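# Slip sheet under heat sink in gray crate

## Task

Get the thin slip sheet lying flat on the floor of the gray crate with the finned heat sink resting on top of it, fins pointing upward, and make sure the crate ends up upright and flat on the table.

## Robot and tools

ROBOT. Two arms, left_arm and right_arm, each ending in a five-finger hand (the left hand mirrors the right). Calibrated bases in the scene frame: left_arm (-0.019, +0.397, +0.001) m, right_arm (+0.040, -0.340, 0) m, both turned very slightly about z. A post stands on the floor behind them. Loose objects may occasionally get nudged by the scene.

FRAMES. Scene frame: origin at table-top height midway between the nominal bases, +x out over the table, +z up, left_arm on the +y side. Reported positions (metres), quaternions (wxyz) and velocities (m/s, rad/s) use this frame and may be off by a few cm. Each arm has a hand point 0.15 m out from the wrist flange along the fingers and 0.05 m in front of the palm: +z runs along straight fingers, +y out of the palm, +x across the palm away from the thumb on the right hand but toward the thumb on the left. Straight fingers extend 0.06-0.07 m past the point; a bracket on the little-finger side of the wrist and the wrist itself (up to 0.23 m below a level hand) can strike things.

THE 28-NUMBER ROW. All motion tools use one flat row for both arms, every value in [-1, 1]: left dx, dy, dz, rx, ry, rz; left little, ring, middle, index, thumb_bend, thumb_turn, force_limit, speed; then the same fourteen for the right arm. The six pose values are an offset, not a pose: measured from that arm's Hand target at the start of the action or move, along the Hand target's own axes; 1.0 equals 0.6 m or 180 degrees; rx, ry, rz form one rotation vector. All zeros means no new request for that arm. Finger values are absolute targets: -1 straight/open, +1 curled; thumb_turn -1 beside the palm, +1 opposite the fingers. force_limit maps -1..+1 to about 0..10 N at the fingertip (0..15 N for the two thumb motors); speed rises from near zero at -1 to full at +0.48 and above (full travel 0.49 s). To leave a hand unchanged, resend its last executed eight numbers; if none was sent yet, send hand_measured plus hand_force_limit and hand_speed. Grip about 0.035-0.065 m with thumb turned in; for gentle grips close at speed -0.94 or below.

TOOLS.
execute_actions(actions, cameras): actions is a list of actions; each action is up to 15 rows, one per 1/30 s step, a short one repeating its final row to step 15. Every row of an action is counted from that action's start Hand target, so repeating an offset moves further. Images only if actions is empty or cameras names them.
move(target, speed, blend, stop_force, zero, blocking, cameras): straight-line paths for both hand points. target is one row or up to 15 rows, all offsets from the same starting Hand targets. speed m/s 0.002-3.6 (default 0.25; turning twice that in rad/s), one value or one per target. blend in m, rounding corners (0 = stop at each). stop_force 3-120 N ends an arm's path on push against its motion; unreliable while the hand turns; all rows must share hand numbers. zero (default true) re-zeroes before the move. blocking=false returns after 0.5 s (not with stop_force). Paths do not avoid obstacles; max 10 s. Result adds a move: line (done, off_target, moving, held, fault; limits=paced or held).
wait(seconds 0-3600, cameras); stop(cameras) brakes a running move; zoom_image(camera, region [x0,y0,x1,y1], at most 504x504) on cam_high, cam_left_wrist or cam_right_wrist (each 672x504); show_instructions(); zero_wrist_force(arm: left_arm or right_arm); finished_scene(scene 1), final.

RESULTS. Hand target is the last commanded pose after clipping; later offsets start there, and the hand may rest short of it. hand_measured, hand_stopped_by (moving, target, force, stalled, fault) and hand_load_n (positive = finger pushed open; a lost grip drops to ~0) follow the motor order. Wrist force/torque are in the end-effector axes, zeroed at start. Joint torques include gravity and noise.

CAUTIONS. Orientation commands are clipped to 32 degrees from the measured one per step. Keep the wrist away from its own base axis (moves there are refused or swing the arm). Contacts of 150 N (±25) or joint torque over limits (wrist about 26.6 N m) cause a 10 s arm stop; targets just past a firm contact can trigger this. Avoid contact between the arms and closing one hand on the other. Do not drop parts, release moving parts, slam, or push hard; nothing may fall or be left off the table. Long pushing or holding heats motors (brake at 85 °C). Thinking time lets the scene run.

Each tool is called after "Call:" in YAML: its name, and indented under it one key for each argument.

Reference images:

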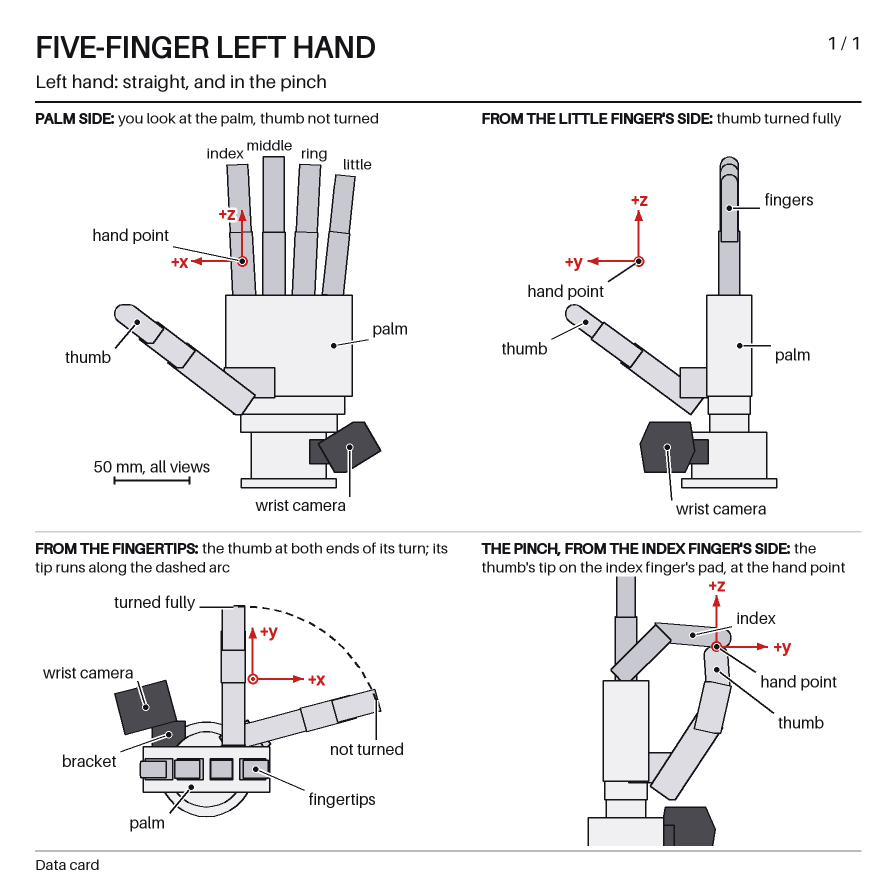

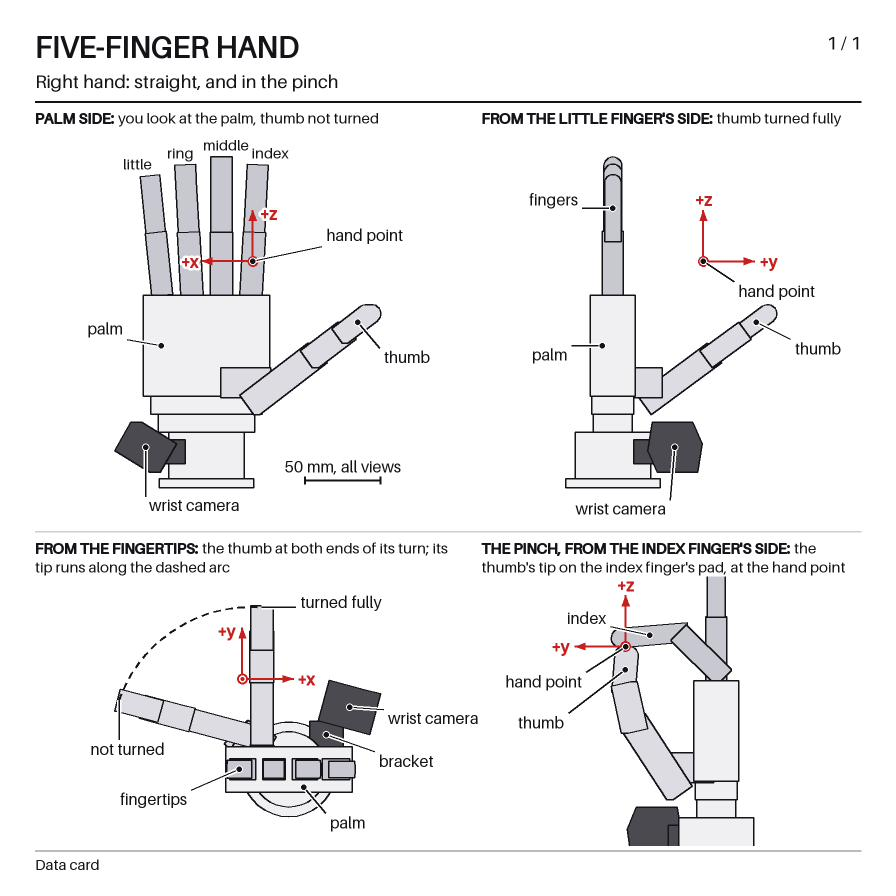

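## Session

Call:
execute_actions:
  actions: []

Scene clock: 0.00 s.
left_arm: end_effector_position=(+0.2680, +0.4324, +0.1949) hand_measured=(-1.000, -1.000, -1.000, -1.000, -1.000, -1.000) hand_load_n=(+0.0, +0.0, +0.0, +0.0, +0.0, +0.0) hand_stopped_by=(target, target, target, target, target, target) hand_force_limit=0.00 hand_speed=-0.80 end_effector_quat_wxyz=(+0.593, -0.631, -0.478, +0.149) | right_arm: end_effector_position=(+0.4861, -0.1148, +0.3955) hand_measured=(-1.000, -1.000, -1.000, -1.000, -1.000, -1.000) hand_load_n=(+0.0, +0.0, +0.0, +0.5, -0.5, +0.0) hand_stopped_by=(target, target, target, target, target, target) hand_force_limit=0.00 hand_speed=-0.80 end_effector_quat_wxyz=(-0.107, +0.814, -0.363, +0.440)
Joint positions: left_arm=[3.122 -2.155 -1.91 1.237 -2.186 -0.217] | right_arm=[0.475 -1.416 1.199 0.951 2.063 -3.652]
Joint velocities: within noise
Joint torques (N m): no reading
Wrist force (N): no reading
Wrist torque (N m): no reading
Wrist force, peak (N): no reading
Hand target: left_arm +0.2680, +0.4324, +0.1949; +0.593, -0.631, -0.478, +0.149 | right_arm +0.4861, -0.1148, +0.3955; -0.107, +0.814, -0.363, +0.440

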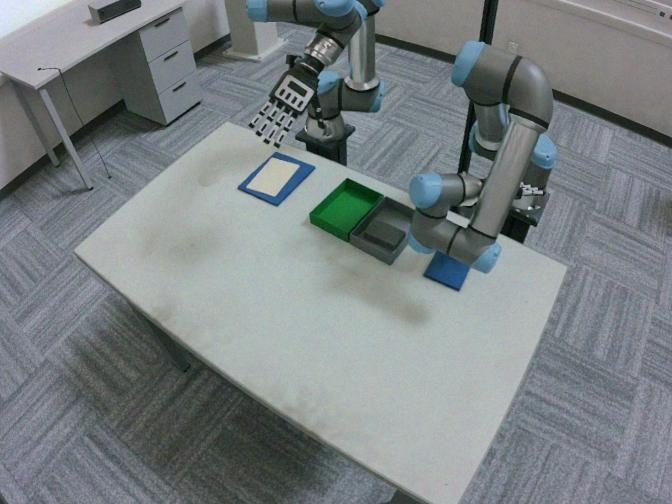

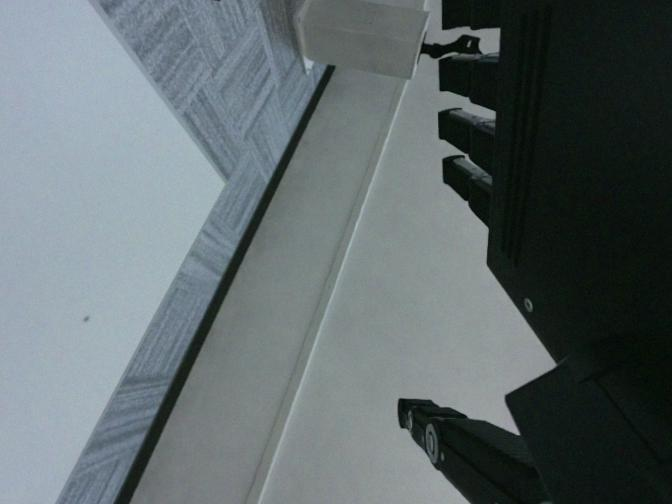

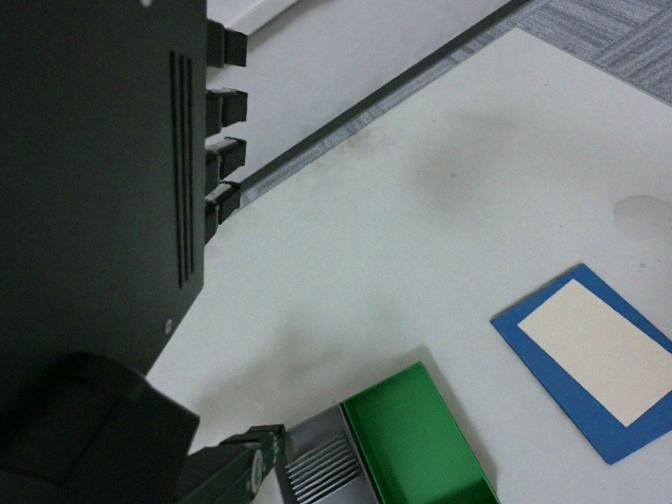

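Call:
zoom_image:
  camera: "cam_high"
  region: [220, 120, 500, 310]

Call:
zoom_image:
  camera: "cam_right_wrist"
  region: [240, 250, 672, 504]

Scaled by 1.800 from the camera's image (finer frame: 960x720).

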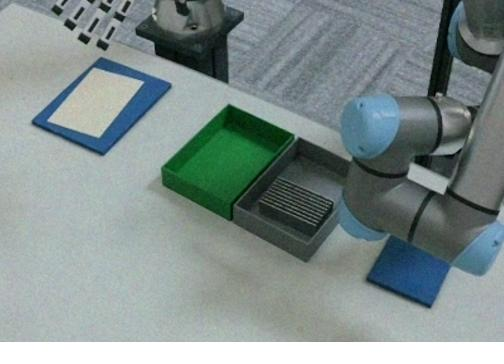

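Scaled by 1.167 from the camera's image (finer frame: 960x720).

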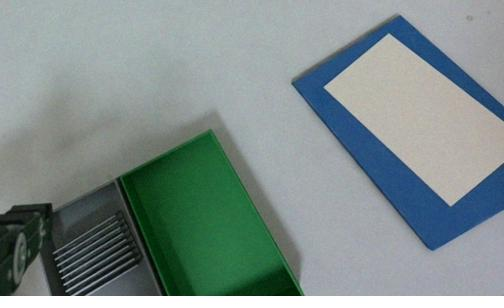

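Call:
move:
  target: [0,0,0,0,0,0,-1,-1,-1,-1,-1,-1,0,-0.8, 0.2717,0.461,0.1775,-0.183,-0.2365,0,-1,-1,-1,-1,-1,-1,0,-0.8]
  speed: 0.2
  cameras: ["all"]

Scene clock: 68.60 s.
left_arm: end_effector_position=(+0.2680, +0.4324, +0.1949) hand_measured=(-1.000, -1.000, -1.000, -1.000, -1.000, -1.000) hand_load_n=(-0.5, +0.0, +0.0, +0.0, +0.0, +0.0) hand_stopped_by=(target, target, target, target, target, target) hand_force_limit=0.00 hand_speed=-0.80 end_effector_quat_wxyz=(+0.593, -0.631, -0.478, +0.149) | right_arm: end_effector_position=(+0.4897, -0.4394, +0.3005) hand_measured=(-1.000, -1.000, -1.000, -1.000, -1.000, -1.000) hand_load_n=(+0.0, +0.0, +0.0, +0.0, +0.0, +0.0) hand_stopped_by=(target, target, target, target, target, target) hand_force_limit=0.00 hand_speed=-0.80 end_effector_quat_wxyz=(+0.000, +0.913, -0.408, +0.001)
Joint positions: left_arm=[3.122 -2.155 -1.91 1.237 -2.186 -0.217] | right_arm=[-0.383 -1.049 0.998 1.621 1.572 -4.288]
Joint torques (N m): left_arm=[0.41 37.33 9.46 -2.35 -0.49 -0.05] | right_arm=[0.46 -39.36 -7.54 2.37 -2.57 -0.43]
Wrist force (N): left_arm=[0.4 -0.3 -0.1] | right_arm=[-0.2 -0.7 0.7]
Wrist torque (N m): left_arm=[-0.04 -0.05 0.04] | right_arm=[-0.03 0.16 0.05]
Wrist force, peak (N): left_arm=[0.4 -0.3 -0.3] | right_arm=[1.1 -0.2 1.1]
Hand target: left_arm +0.2680, +0.4324, +0.1949; +0.593, -0.631, -0.478, +0.149 | right_arm +0.4897, -0.4394, +0.3004; +0.000, +0.913, -0.408, +0.000
Off the commanded pose: left_arm 0.000 m, 0 deg | right_arm 0.000 m, 0 deg.
move: done

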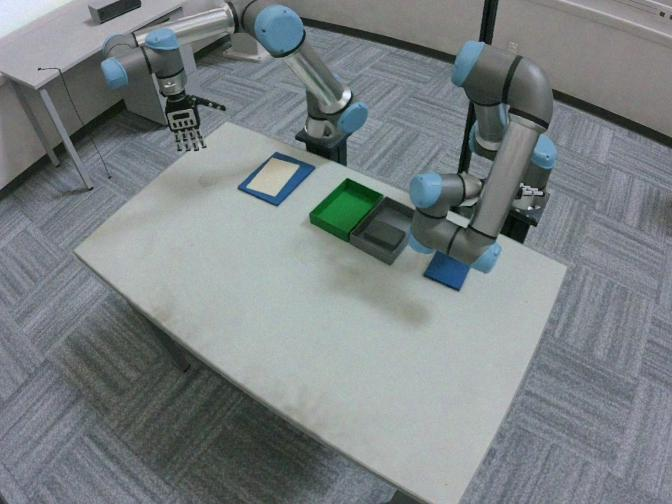

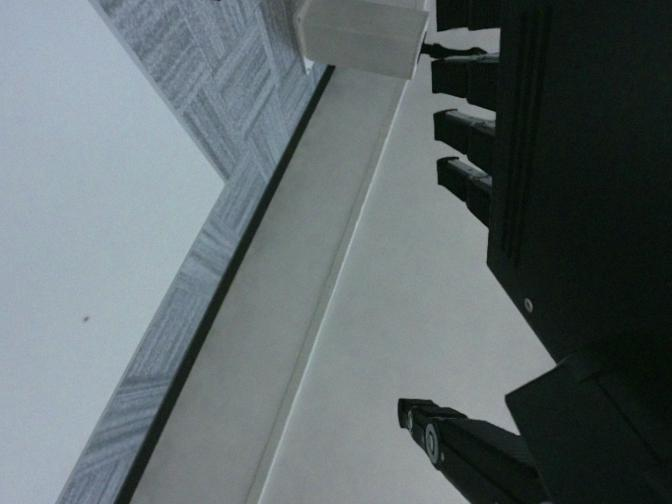

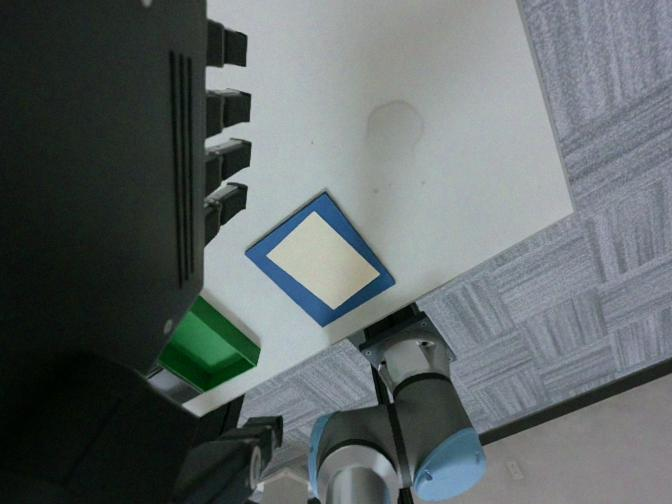

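Call:
zoom_image:
  camera: "cam_right_wrist"
  region: [230, 170, 420, 340]

Call:
zoom_image:
  camera: "cam_high"
  region: [220, 140, 330, 220]

Call:
zoom_image:
  camera: "cam_high"
  region: [300, 170, 500, 300]

Scaled by 2.653 from the camera's image (finer frame: 960x720).

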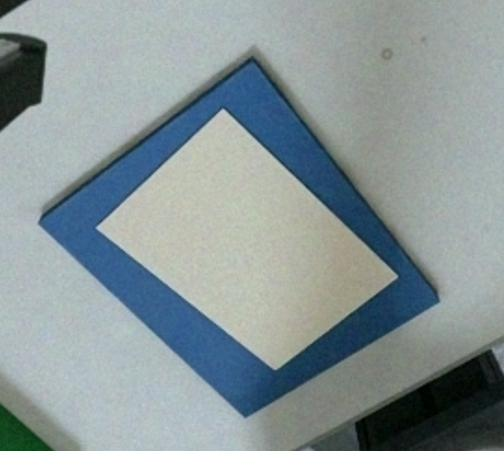

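Scaled by 4.582 from the camera's image (finer frame: 960x720).

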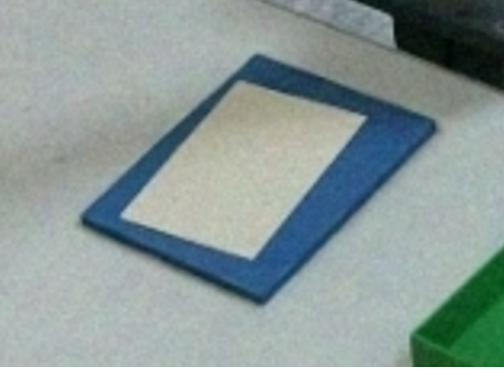

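Scaled by 2.520 from the camera's image (finer frame: 960x720).

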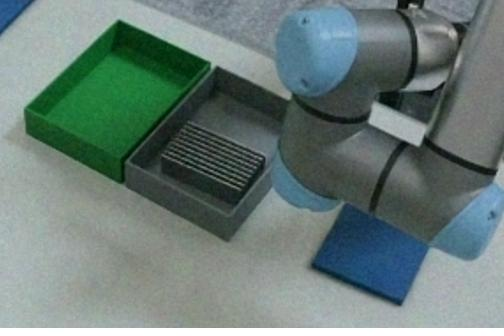

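Call:
move:
  target:
    - [0.0853,-0.2005,-0.0569,-0.3848,-0.1636,0,-1,-1,-1,-1,-1,-1,0,-0.8, 0,0,0,0,0,0,-1,-1,-1,-1,-1,-1,0,-0.8]
    - [-0.3707,-0.2923,-0.415,-0.3848,-0.1636,0,-1,-1,-1,-1,-1,-1,0,-0.8, 0,0,0,0,0,0,-1,-1,-1,-1,-1,-1,0,-0.8]
  speed: 0.25
  blend: 0.04
  cameras: ["all"]

Scene clock: 153.13 s.
left_arm: end_effector_position=(+0.2704, +0.0802, +0.3296) hand_measured=(-1.000, -1.000, -1.000, -1.000, -1.000, -1.000) hand_load_n=(+0.0, +0.0, +0.5, +0.0, -0.5, +0.0) hand_stopped_by=(target, target, target, target, target, target) hand_force_limit=0.00 hand_speed=-0.80 end_effector_quat_wxyz=(-0.001, +0.797, +0.604, +0.000) | right_arm: end_effector_position=(+0.4897, -0.4394, +0.3004) hand_measured=(-1.000, -1.000, -1.000, -1.000, -1.000, -1.000) hand_load_n=(+0.0, +0.0, +0.0, +0.0, -0.5, +0.0) hand_stopped_by=(target, target, target, target, target, target) hand_force_limit=0.00 hand_speed=-0.80 end_effector_quat_wxyz=(+0.000, +0.913, -0.408, +0.000)
Joint positions: left_arm=[2.524 -1.769 -1.374 1.569 -1.571 -0.361] | right_arm=[-0.383 -1.049 0.998 1.622 1.572 -4.288]
Joint torques (N m): left_arm=[-9.02 20.12 26.17 -0.78 0.98 -1.38] | right_arm=[-9.87 -37.06 -4.48 4.02 -2.37 -1.38]
Wrist force (N): left_arm=[0.6 -1.8 0.3] | right_arm=[-0.2 -0.9 0.5]
Wrist torque (N m): left_arm=[-0.36 -0.03 0.20] | right_arm=[-0.05 0.17 0.05]
Wrist force, peak (N): left_arm=[1.5 -1.9 0.1] | right_arm=[-0.1 -1.0 0.8]
Hand target: left_arm +0.2704, +0.0801, +0.3296; -0.001, +0.797, +0.604, +0.000 | right_arm +0.4897, -0.4394, +0.3004; +0.000, +0.913, -0.408, +0.000
Off the commanded pose: left_arm 0.000 m, 0 deg | right_arm 0.000 m, 0 deg.
move: done

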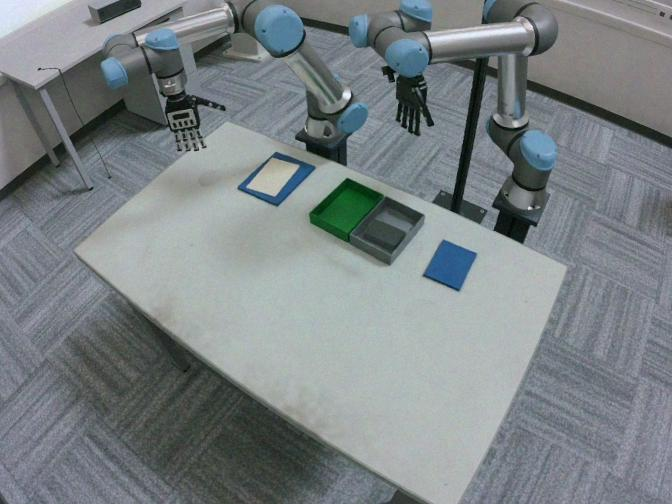

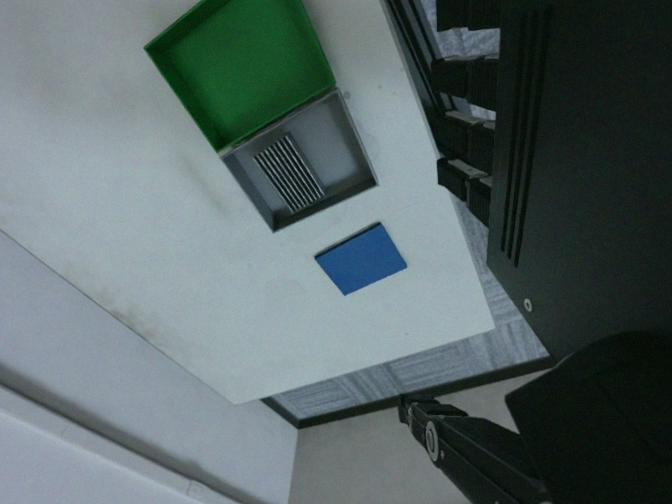

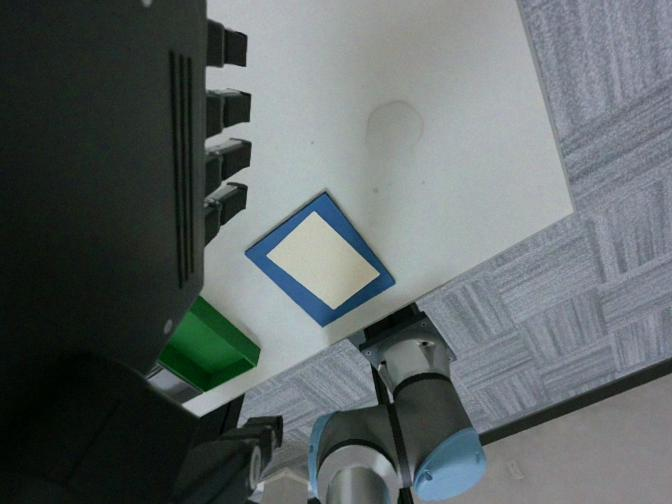

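Call:
zoom_image:
  camera: "cam_right_wrist"
  region: [190, 10, 290, 250]

Call:
zoom_image:
  camera: "cam_left_wrist"
  region: [140, 0, 440, 300]

Scaled by 2.100 from the camera's image (finer frame: 960x720).

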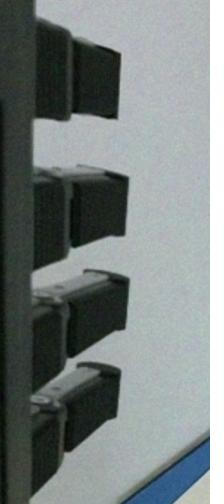

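Scaled by 1.680 from the camera's image (finer frame: 960x720).

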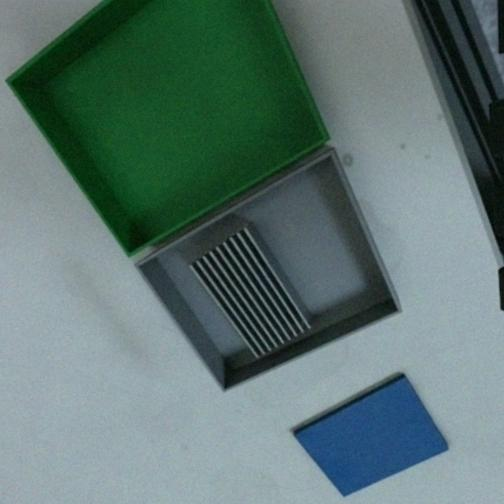

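Call:
move:
  target: [0,0,0,0,0,0,-1,-1,-1,-1,-1,-1,0,-0.8, -0.276,0.1103,0.0833,0,0,0.732,-1,-1,-1,-1,-1,-1,0,-0.8]
  speed: 0.3
  cameras: ["all"]

Scene clock: 264.67 s.
left_arm: end_effector_position=(+0.2704, +0.0801, +0.3296) hand_measured=(-1.000, -1.000, -1.000, -1.000, -1.000, -1.000) hand_load_n=(+0.0, +0.0, +0.0, +0.0, +0.0, +0.0) hand_stopped_by=(target, target, target, target, target, target) hand_force_limit=0.00 hand_speed=-0.80 end_effector_quat_wxyz=(-0.001, +0.797, +0.604, +0.000) | right_arm: end_effector_position=(+0.3299, -0.3603, +0.2503) hand_measured=(-1.000, -1.000, -1.000, -1.000, -1.000, -1.000) hand_load_n=(+0.0, +0.0, +0.0, +0.0, +0.0, +0.0) hand_stopped_by=(target, target, target, target, target, target) hand_force_limit=0.00 hand_speed=-0.80 end_effector_quat_wxyz=(+0.000, -0.001, +1.000, -0.001)
Joint positions: left_arm=[2.524 -1.769 -1.374 1.569 -1.571 -0.361] | right_arm=[-0.782 -1.683 1.898 1.355 1.571 -2.386]
Joint torques (N m): left_arm=[-9.36 19.61 26.76 -1.51 0.94 -1.5] | right_arm=[9.72 -14.55 -25.49 2.47 2.63 1.26]
Wrist force (N): left_arm=[0.6 -1.8 0.4] | right_arm=[-0.2 -0.9 0.3]
Wrist torque (N m): left_arm=[-0.35 -0.03 0.22] | right_arm=[-0.04 0.20 0.16]
Wrist force, peak (N): left_arm=[0.7 -1.8 0.8] | right_arm=[-0.4 -1.3 0.1]
Hand target: left_arm +0.2704, +0.0801, +0.3296; -0.001, +0.797, +0.604, +0.000 | right_arm +0.3299, -0.3602, +0.2503; +0.000, -0.001, +1.000, -0.001
Off the commanded pose: left_arm 0.000 m, 0 deg | right_arm 0.000 m, 0 deg.
move: done

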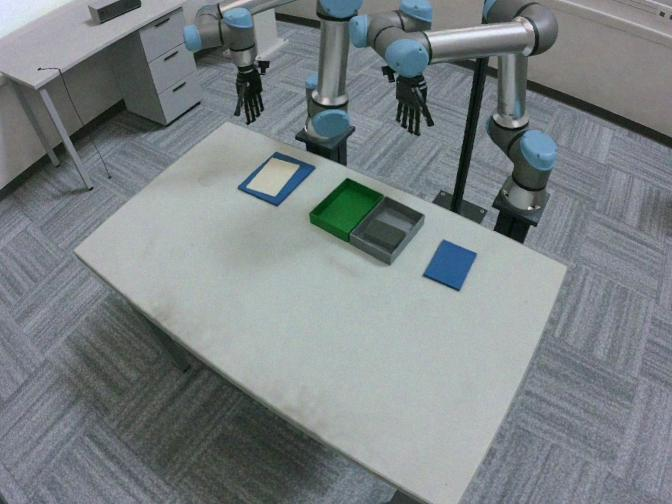

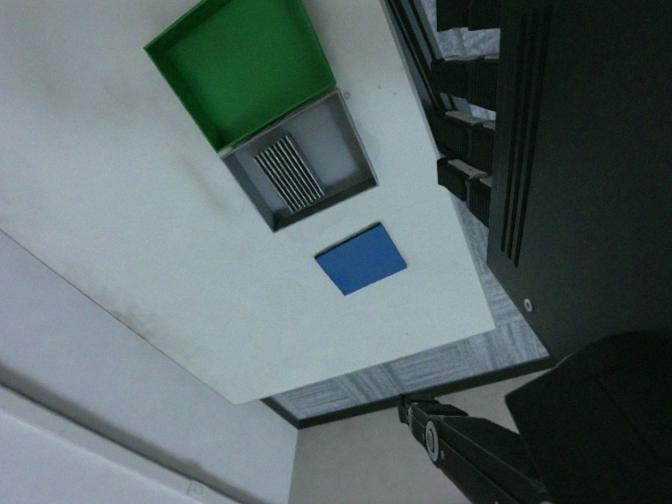

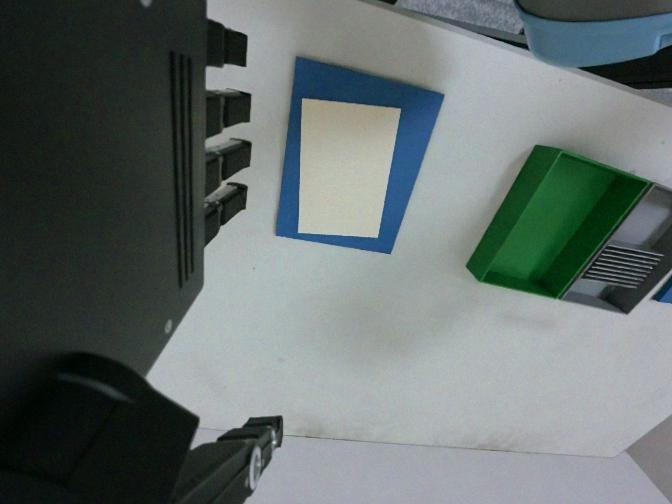

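Call:
move:
  target: [0,0,0,0,0,0,-1,-1,-1,-1,-1,-1,0,-0.8, -0.0683,0.145,0.2333,0,0,0,-0.3,-1,-0.5,-1,-1,-1,0.2,-0.5]
  speed: 0.2
  cameras: ["cam_right_wrist","cam_high"]

Scene clock: 286.03 s.
left_arm: end_effector_position=(+0.2704, +0.0801, +0.3296) hand_measured=(-1.000, -1.000, -1.000, -1.000, -1.000, -1.000) hand_load_n=(+0.0, +0.0, +0.0, -0.5, +0.0, +0.0) hand_stopped_by=(target, target, target, target, target, target) hand_force_limit=0.00 hand_speed=-0.80 end_effector_quat_wxyz=(-0.001, +0.797, +0.604, +0.000) | right_arm: end_effector_position=(+0.3708, -0.2734, +0.1103) hand_measured=(-0.300, -1.000, -0.500, -1.000, -1.000, -1.000) hand_load_n=(+0.0, +0.0, +0.0, +0.0, +0.0, +0.0) hand_stopped_by=(target, target, target, target, target, target) hand_force_limit=0.20 hand_speed=-0.50 end_effector_quat_wxyz=(+0.000, -0.001, +1.000, -0.001)
Joint positions: left_arm=[2.524 -1.769 -1.374 1.569 -1.571 -0.361] | right_arm=[-0.405 -1.462 2.07 0.963 1.572 -2.01]
Joint torques (N m): left_arm=[-9.27 19.94 27.4 -2.13 0.65 -1.38] | right_arm=[7.78 -16.54 -23.57 0.66 0.74 1.17]
Wrist force (N): left_arm=[0.4 -1.6 0.8] | right_arm=[-0.4 -0.8 -0.1]
Wrist torque (N m): left_arm=[-0.35 0.01 0.21] | right_arm=[0.03 0.22 0.12]
Wrist force, peak (N): left_arm=[0.6 -2.1 0.5] | right_arm=[0.2 -2.0 -1.1]
Hand target: left_arm +0.2704, +0.0801, +0.3296; -0.001, +0.797, +0.604, +0.000 | right_arm +0.3708, -0.2733, +0.1103; +0.000, -0.001, +1.000, -0.001
Off the commanded pose: left_arm 0.000 m, 0 deg | right_arm 0.000 m, 0 deg.
move: done
Images, in order (width x height): cam_high 672x504, cam_right_wrist 672x504.

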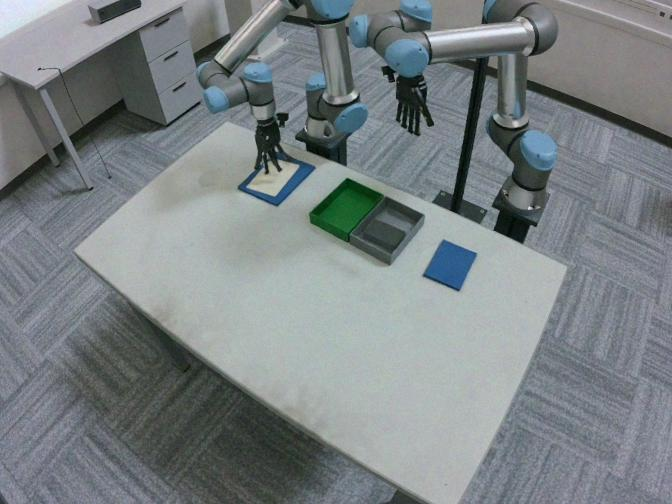

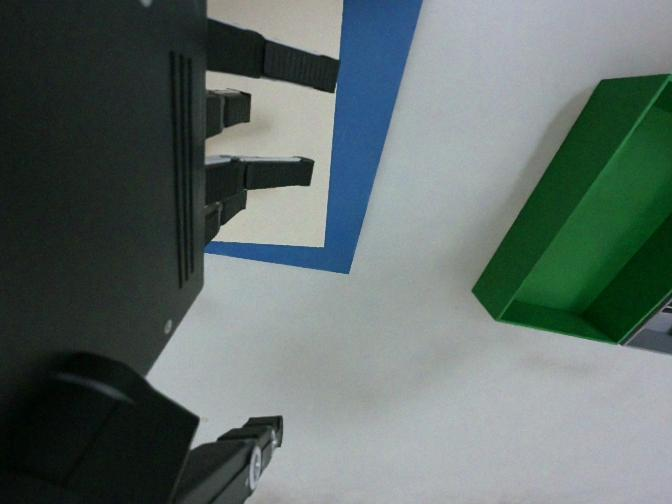

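Call:
move:
  target: [0,0,0,0,0,0,-1,-1,-1,-1,-1,-1,0,-0.8, 0,0,0.1,0,0,0,-0.3,-1,-0.5,-1,-1,-1,0.2,-0.5]
  speed: 0.01
  stop_force: 4
  cameras: ["cam_right_wrist","cam_high"]

Scene clock: 296.13 s.
left_arm: end_effector_position=(+0.2704, +0.0801, +0.3296) hand_measured=(-1.000, -1.000, -1.000, -1.000, -1.000, -1.000) hand_load_n=(+0.0, +0.0, +0.0, +0.0, +0.0, +0.0) hand_stopped_by=(target, target, target, target, target, target) hand_force_limit=0.00 hand_speed=-0.80 end_effector_quat_wxyz=(-0.001, +0.797, +0.604, +0.000) | right_arm: end_effector_position=(+0.3708, -0.2734, +0.0759) hand_measured=(-0.300, -1.000, -0.500, -1.000, -1.000, -1.000) hand_load_n=(+0.0, +0.0, +0.0, +0.0, +0.0, +0.0) hand_stopped_by=(target, target, target, target, target, target) hand_force_limit=0.20 hand_speed=-0.50 end_effector_quat_wxyz=(+0.000, -0.001, +1.000, -0.001)
Joint positions: left_arm=[2.524 -1.769 -1.374 1.569 -1.571 -0.361] | right_arm=[-0.405 -1.405 2.113 0.862 1.572 -2.01]
Joint torques (N m): left_arm=[-10.32 19.01 26.05 -2.93 0.06 -1.41] | right_arm=[-7.51 -29.11 -22.46 3.76 -0.95 -1.49]
Wrist force (N): left_arm=[0.6 -1.7 0.7] | right_arm=[-1.0 -1.2 -6.2]
Wrist torque (N m): left_arm=[-0.36 -0.01 0.22] | right_arm=[0.38 0.32 0.08]
Wrist force, peak (N): left_arm=[0.6 -2.0 0.5] | right_arm=[-1.8 -1.8 -17.5]
Hand target: left_arm +0.2704, +0.0801, +0.3296; -0.001, +0.797, +0.604, +0.000 | right_arm +0.3708, -0.2734, +0.0759; +0.000, -0.001, +1.000, -0.001 (not the last commanded pose)
Off the commanded pose: left_arm 0.000 m, 0 deg | right_arm 0.026 m, 0 deg.
move: contact (right_arm)
Images, in order (width x height): cam_high 672x504, cam_right_wrist 672x504.

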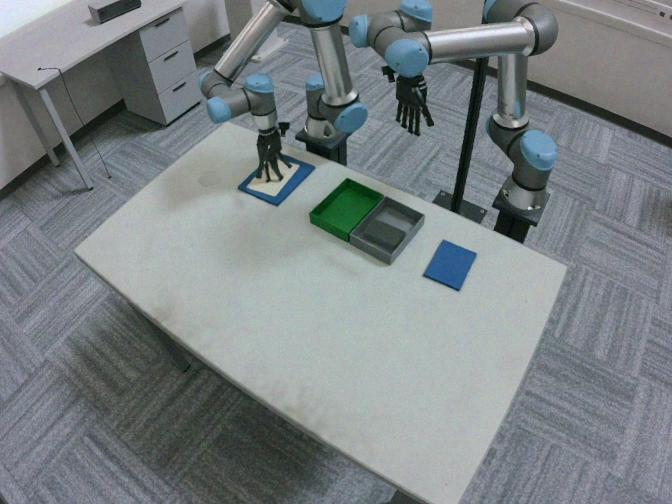

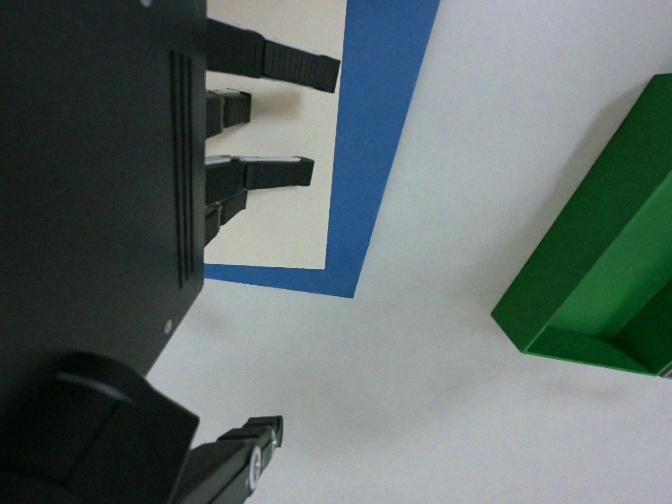

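Call:
move:
  target: [0,0,0,0,0,0,-1,-1,-1,-1,-1,-1,0,-0.8, 0,-0.05,0,0,0,0,-0.3,-1,-0.5,-1,-1,-1,0.2,-0.5]
  speed: 0.04
  cameras: ["cam_right_wrist","cam_high"]

Scene clock: 299.70 s.
left_arm: end_effector_position=(+0.2704, +0.0801, +0.3296) hand_measured=(-1.000, -1.000, -1.000, -1.000, -1.000, -1.000) hand_load_n=(+0.0, +0.0, +0.0, +0.0, +0.0, +0.0) hand_stopped_by=(target, target, target, target, target, target) hand_force_limit=0.00 hand_speed=-0.80 end_effector_quat_wxyz=(-0.001, +0.797, +0.604, +0.000) | right_arm: end_effector_position=(+0.3709, -0.3034, +0.0759) hand_measured=(-0.300, -1.000, -0.500, -1.000, -1.000, -1.000) hand_load_n=(+0.0, -0.5, +0.0, +0.0, +0.0, +0.0) hand_stopped_by=(target, target, target, target, target, target) hand_force_limit=0.20 hand_speed=-0.50 end_effector_quat_wxyz=(+0.000, -0.001, +1.000, -0.001)
Joint positions: left_arm=[2.524 -1.769 -1.374 1.569 -1.571 -0.361] | right_arm=[-0.504 -1.403 2.11 0.863 1.572 -2.108]
Joint torques (N m): left_arm=[-8.89 19.04 24.93 -3.47 0.04 -1.48] | right_arm=[10.03 -18.83 -16.16 3.39 -0.17 1.03]
Wrist force (N): left_arm=[0.5 -1.7 0.6] | right_arm=[-0.2 -1.3 -3.9]
Wrist torque (N m): left_arm=[-0.35 -0.01 0.21] | right_arm=[0.21 0.30 0.04]
Wrist force, peak (N): left_arm=[0.6 -1.9 0.7] | right_arm=[-0.6 -1.0 -7.3]
Hand target: left_arm +0.2704, +0.0801, +0.3296; -0.001, +0.797, +0.604, +0.000 | right_arm +0.3709, -0.3034, +0.0759; +0.000, -0.001, +1.000, -0.001
Off the commanded pose: left_arm 0.000 m, 0 deg | right_arm 0.000 m, 0 deg.
move: done
Images, in order (width x height): cam_high 672x504, cam_right_wrist 672x504.

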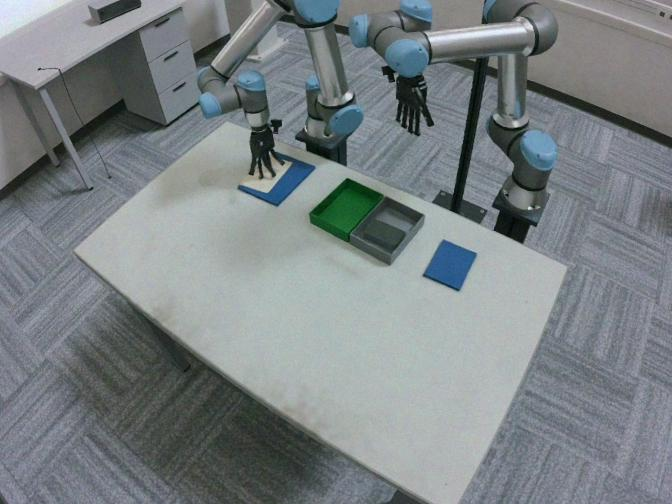

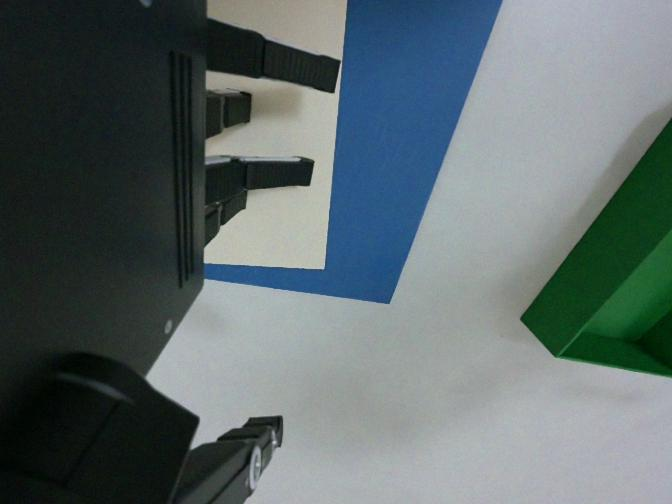

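Call:
move:
  target: [0,0,0,0,0,0,-1,-1,-1,-1,-1,-1,0,-0.8, -0.0177,-0.07,0.001,0,0,0.0583,-0.3,-1,-0.5,-1,-1,-1,0.2,-0.5]
  speed: 0.04
  cameras: ["cam_right_wrist","cam_high"]

Scene clock: 314.73 s.
left_arm: end_effector_position=(+0.2704, +0.0801, +0.3296) hand_measured=(-1.000, -1.000, -1.000, -1.000, -1.000, -1.000) hand_load_n=(+0.0, +0.0, +0.0, +0.0, +0.0, +0.0) hand_stopped_by=(target, target, target, target, target, target) hand_force_limit=0.00 hand_speed=-0.80 end_effector_quat_wxyz=(-0.001, +0.797, +0.604, +0.000) | right_arm: end_effector_position=(+0.3816, -0.3455, +0.0754) hand_measured=(-0.300, -1.000, -0.500, -1.000, -1.000, -1.000) hand_load_n=(+0.0, -3.0, +0.0, -6.5, +0.0, +0.0) hand_stopped_by=(target, target, target, target, target, target) hand_force_limit=0.20 hand_speed=-0.50 end_effector_quat_wxyz=(+0.000, +0.091, +0.996, -0.001)
Joint positions: left_arm=[2.524 -1.769 -1.374 1.569 -1.571 -0.361] | right_arm=[-0.611 -1.391 2.096 0.864 1.571 -2.032]
Joint torques (N m): left_arm=[-9.9 18.93 26.15 -4.11 -0.38 -1.58] | right_arm=[7.75 -14.87 -16.53 0.81 -0.72 -1.26]
Wrist force (N): left_arm=[0.8 -1.8 0.6] | right_arm=[1.5 8.0 -22.7]
Wrist torque (N m): left_arm=[-0.37 -0.05 0.23] | right_arm=[1.37 0.81 0.25]
Wrist force, peak (N): left_arm=[0.6 -2.0 0.6] | right_arm=[1.5 8.2 -22.8]
Hand target: left_arm +0.2704, +0.0801, +0.3296; -0.001, +0.797, +0.604, +0.000 | right_arm +0.3816, -0.3453, +0.0754; +0.000, +0.091, +0.996, -0.001
Off the commanded pose: left_arm 0.000 m, 0 deg | right_arm 0.000 m, 0 deg.
move: done
Images, in order (width x height): cam_high 672x504, cam_right_wrist 672x504.

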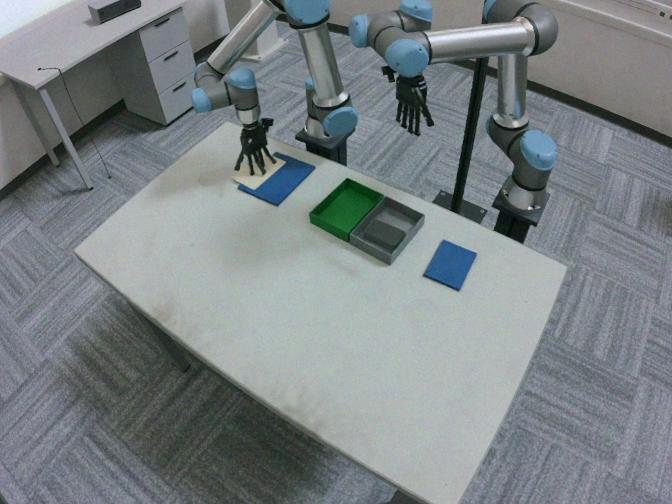

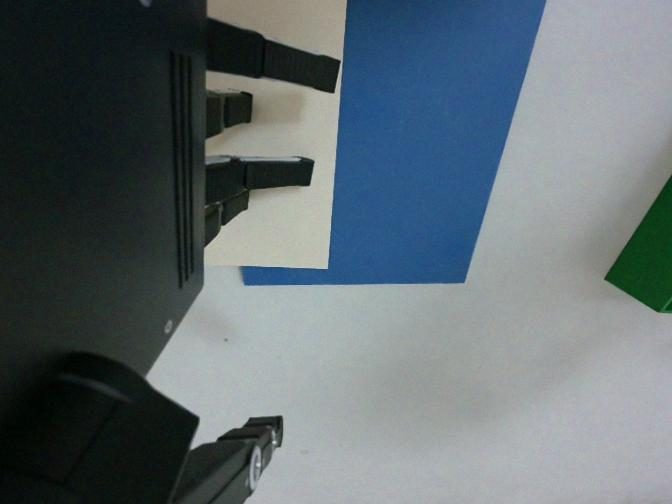

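Call:
move:
  target:
    - [0,0,0,0,0,0,-1,-1,-1,-1,-1,-1,0,-0.8, 0,0,-0.0008,0,0,0,-0.3,-1,-0.5,-1,-1,-1,0.2,-0.5]
    - [0,0,0,0,0,0,-1,-1,-1,-1,-1,-1,0,-0.8, -0.0121,-0.0655,-0.0008,0,0,0,-0.3,-1,-0.5,-1,-1,-1,0.2,-0.5]
  speed: 0.04
  cameras: ["cam_right_wrist","cam_high"]

Scene clock: 321.37 s.
left_arm: end_effector_position=(+0.2704, +0.0801, +0.3296) hand_measured=(-1.000, -1.000, -1.000, -1.000, -1.000, -1.000) hand_load_n=(+0.0, +0.0, +0.0, +0.0, +0.0, +0.0) hand_stopped_by=(target, target, target, target, target, target) hand_force_limit=0.00 hand_speed=-0.80 end_effector_quat_wxyz=(-0.001, +0.797, +0.604, +0.000) | right_arm: end_effector_position=(+0.3817, -0.3855, +0.0759) hand_measured=(-0.300, -1.000, -0.500, -1.000, -1.000, -1.000) hand_load_n=(+0.0, +0.0, +0.0, +0.0, +0.0, +0.0) hand_stopped_by=(target, target, target, target, target, target) hand_force_limit=0.20 hand_speed=-0.50 end_effector_quat_wxyz=(+0.000, +0.091, +0.996, -0.001)
Joint positions: left_arm=[2.524 -1.769 -1.374 1.569 -1.571 -0.361] | right_arm=[-0.72 -1.368 2.066 0.872 1.571 -2.142]
Joint torques (N m): left_arm=[-9.34 20.41 25.05 -4.14 -0.93 -1.31] | right_arm=[9.3 -31.74 -0.84 3.32 -1.7 1.11]
Wrist force (N): left_arm=[0.5 -1.6 0.7] | right_arm=[-0.6 -1.1 0.4]
Wrist torque (N m): left_arm=[-0.33 -0.01 0.20] | right_arm=[-0.07 0.26 0.00]
Wrist force, peak (N): left_arm=[0.7 -1.9 0.6] | right_arm=[1.1 6.7 -23.3]
Hand target: left_arm +0.2704, +0.0801, +0.3296; -0.001, +0.797, +0.604, +0.000 | right_arm +0.3816, -0.3853, +0.0759; +0.000, +0.091, +0.996, -0.001
Off the commanded pose: left_arm 0.000 m, 0 deg | right_arm 0.000 m, 0 deg.
move: done
Images, in order (width x height): cam_high 672x504, cam_right_wrist 672x504.

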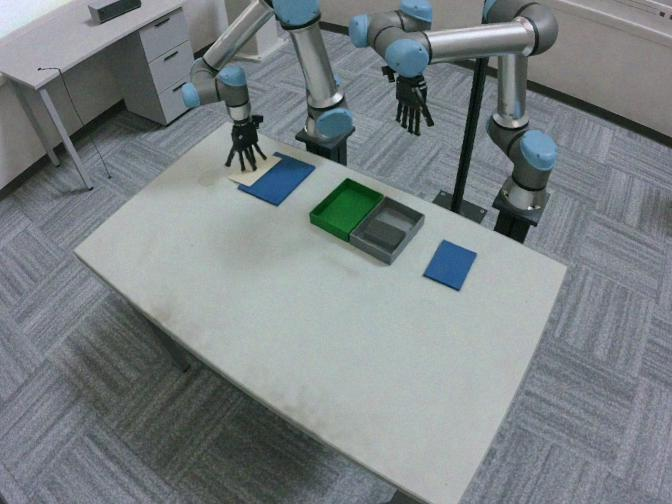

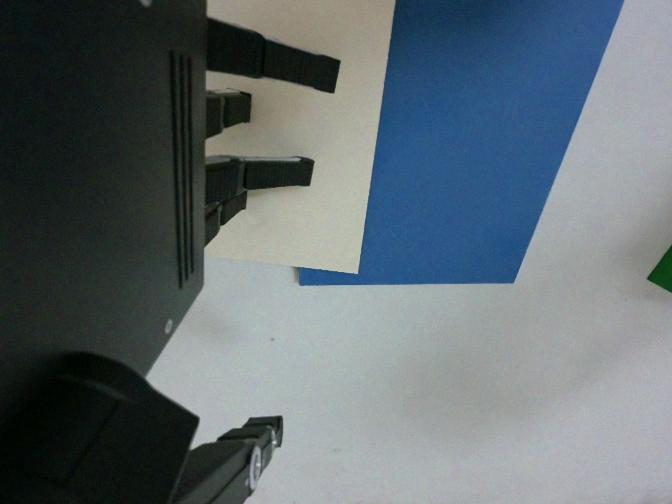

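Call:
move:
  target: [0,0,0,0,0,0,-1,-1,-1,-1,-1,-1,0,-0.8, 0,0,0.03,0,0,0,-0.3,-1,-0.5,-1,-1,-1,0.2,-0.5]
  speed: 0.005
  stop_force: 3.5

Scene clock: 327.93 s.
left_arm: end_effector_position=(+0.2704, +0.0801, +0.3296) hand_measured=(-1.000, -1.000, -1.000, -1.000, -1.000, -1.000) hand_load_n=(+0.0, +0.0, +0.0, +0.0, +0.0, +0.0) hand_stopped_by=(target, target, target, target, target, target) hand_force_limit=0.00 hand_speed=-0.80 end_effector_quat_wxyz=(-0.001, +0.797, +0.604, +0.000) | right_arm: end_effector_position=(+0.3816, -0.3853, +0.0719) hand_measured=(-0.300, -1.000, -0.500, -1.000, -1.000, -1.000) hand_load_n=(+0.0, +0.0, +0.0, +0.0, +0.0, +0.0) hand_stopped_by=(target, target, target, target, target, target) hand_force_limit=0.20 hand_speed=-0.50 end_effector_quat_wxyz=(+0.000, +0.091, +0.996, -0.001)
Joint positions: left_arm=[2.524 -1.769 -1.374 1.569 -1.571 -0.361] | right_arm=[-0.72 -1.362 2.071 0.86 1.571 -2.142]
Joint torques (N m): left_arm=[-9.01 19.58 26 -4.06 -1.1 -1.2] | right_arm=[8.53 -31.84 -22.86 3.79 -1.76 -1.33]
Wrist force (N): left_arm=[0.5 -1.8 0.5] | right_arm=[-0.4 -1.2 -5.4]
Wrist torque (N m): left_arm=[-0.35 -0.01 0.21] | right_arm=[0.25 0.42 -0.01]
Wrist force, peak (N): left_arm=[0.7 -1.9 0.6] | right_arm=[-0.1 -1.4 -7.3]
Hand target: left_arm +0.2704, +0.0801, +0.3296; -0.001, +0.797, +0.604, +0.000 | right_arm +0.3816, -0.3853, +0.0719; +0.000, +0.091, +0.996, -0.001 (not the last commanded pose)
Off the commanded pose: left_arm 0.000 m, 0 deg | right_arm 0.014 m, 0 deg.
move: contact (right_arm)

Call:
move:
  target: [0,0,0,0,0,0,-1,-1,-1,-1,-1,-1,0,-0.8, -0.0243,-0.131,0.0004,0,0,0,-0.3,-1,-0.5,-1,-1,-1,0.2,-0.5]
  speed: 0.05
  cameras: ["cam_right_wrist","cam_high"]

Scene clock: 332.00 s.
left_arm: end_effector_position=(+0.2704, +0.0801, +0.3296) hand_measured=(-1.000, -1.000, -1.000, -1.000, -1.000, -1.000) hand_load_n=(+0.0, +0.0, +0.0, +0.0, +0.0, +0.0) hand_stopped_by=(target, target, target, target, target, target) hand_force_limit=0.00 hand_speed=-0.80 end_effector_quat_wxyz=(-0.001, +0.797, +0.604, +0.000) | right_arm: end_effector_position=(+0.3818, -0.4654, +0.0718) hand_measured=(-0.300, -1.000, -0.500, -1.000, -1.000, -1.000) hand_load_n=(+0.0, +0.0, +0.0, +0.0, +0.0, +0.0) hand_stopped_by=(target, target, target, target, target, target) hand_force_limit=0.20 hand_speed=-0.50 end_effector_quat_wxyz=(+0.000, +0.091, +0.996, +0.000) end_effector_velocity=(+0.000, +0.003, +0.000) end_effector_angular_velocity=(+0.001, +0.001, -0.001)
Joint positions: left_arm=[2.524 -1.769 -1.374 1.569 -1.571 -0.361] | right_arm=[-0.896 -1.288 1.973 0.885 1.571 -2.317]
Joint velocities: left_arm=[within noise] | right_arm=[0.004 -0.003 0.004 0 0 0.005]
Joint torques (N m): left_arm=[-9.57 18.57 25.82 -3.76 -1.32 -1.07] | right_arm=[9.93 -36.02 0.2 1.47 -2.49 1.24]
Wrist force (N): left_arm=[0.6 -1.6 0.6] | right_arm=[-0.3 -1.0 0.1]
Wrist torque (N m): left_arm=[-0.33 -0.02 0.21] | right_arm=[-0.03 0.24 0.04]
Wrist force, peak (N): left_arm=[1.0 -1.9 0.7] | right_arm=[-0.3 -1.2 -5.6]
Hand target: left_arm +0.2704, +0.0801, +0.3296; -0.001, +0.797, +0.604, +0.000 | right_arm +0.3818, -0.4652, +0.0718; +0.000, +0.091, +0.996, -0.001
Off the commanded pose: left_arm 0.000 m, 0 deg | right_arm 0.000 m, 0 deg.
move: done
Images, in order (width x height): cam_high 672x504, cam_right_wrist 672x504.

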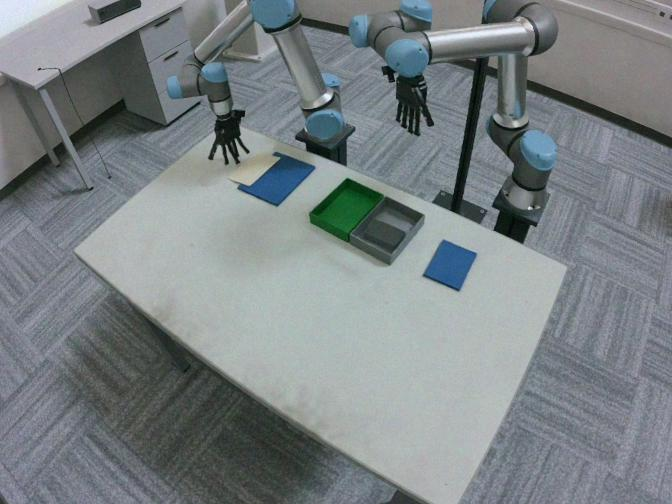

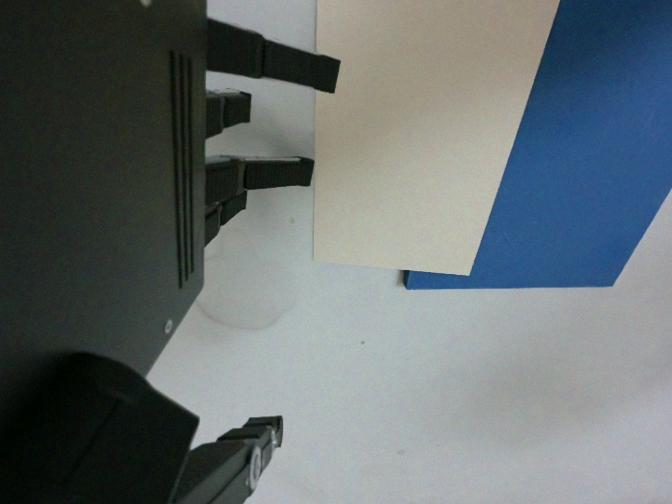

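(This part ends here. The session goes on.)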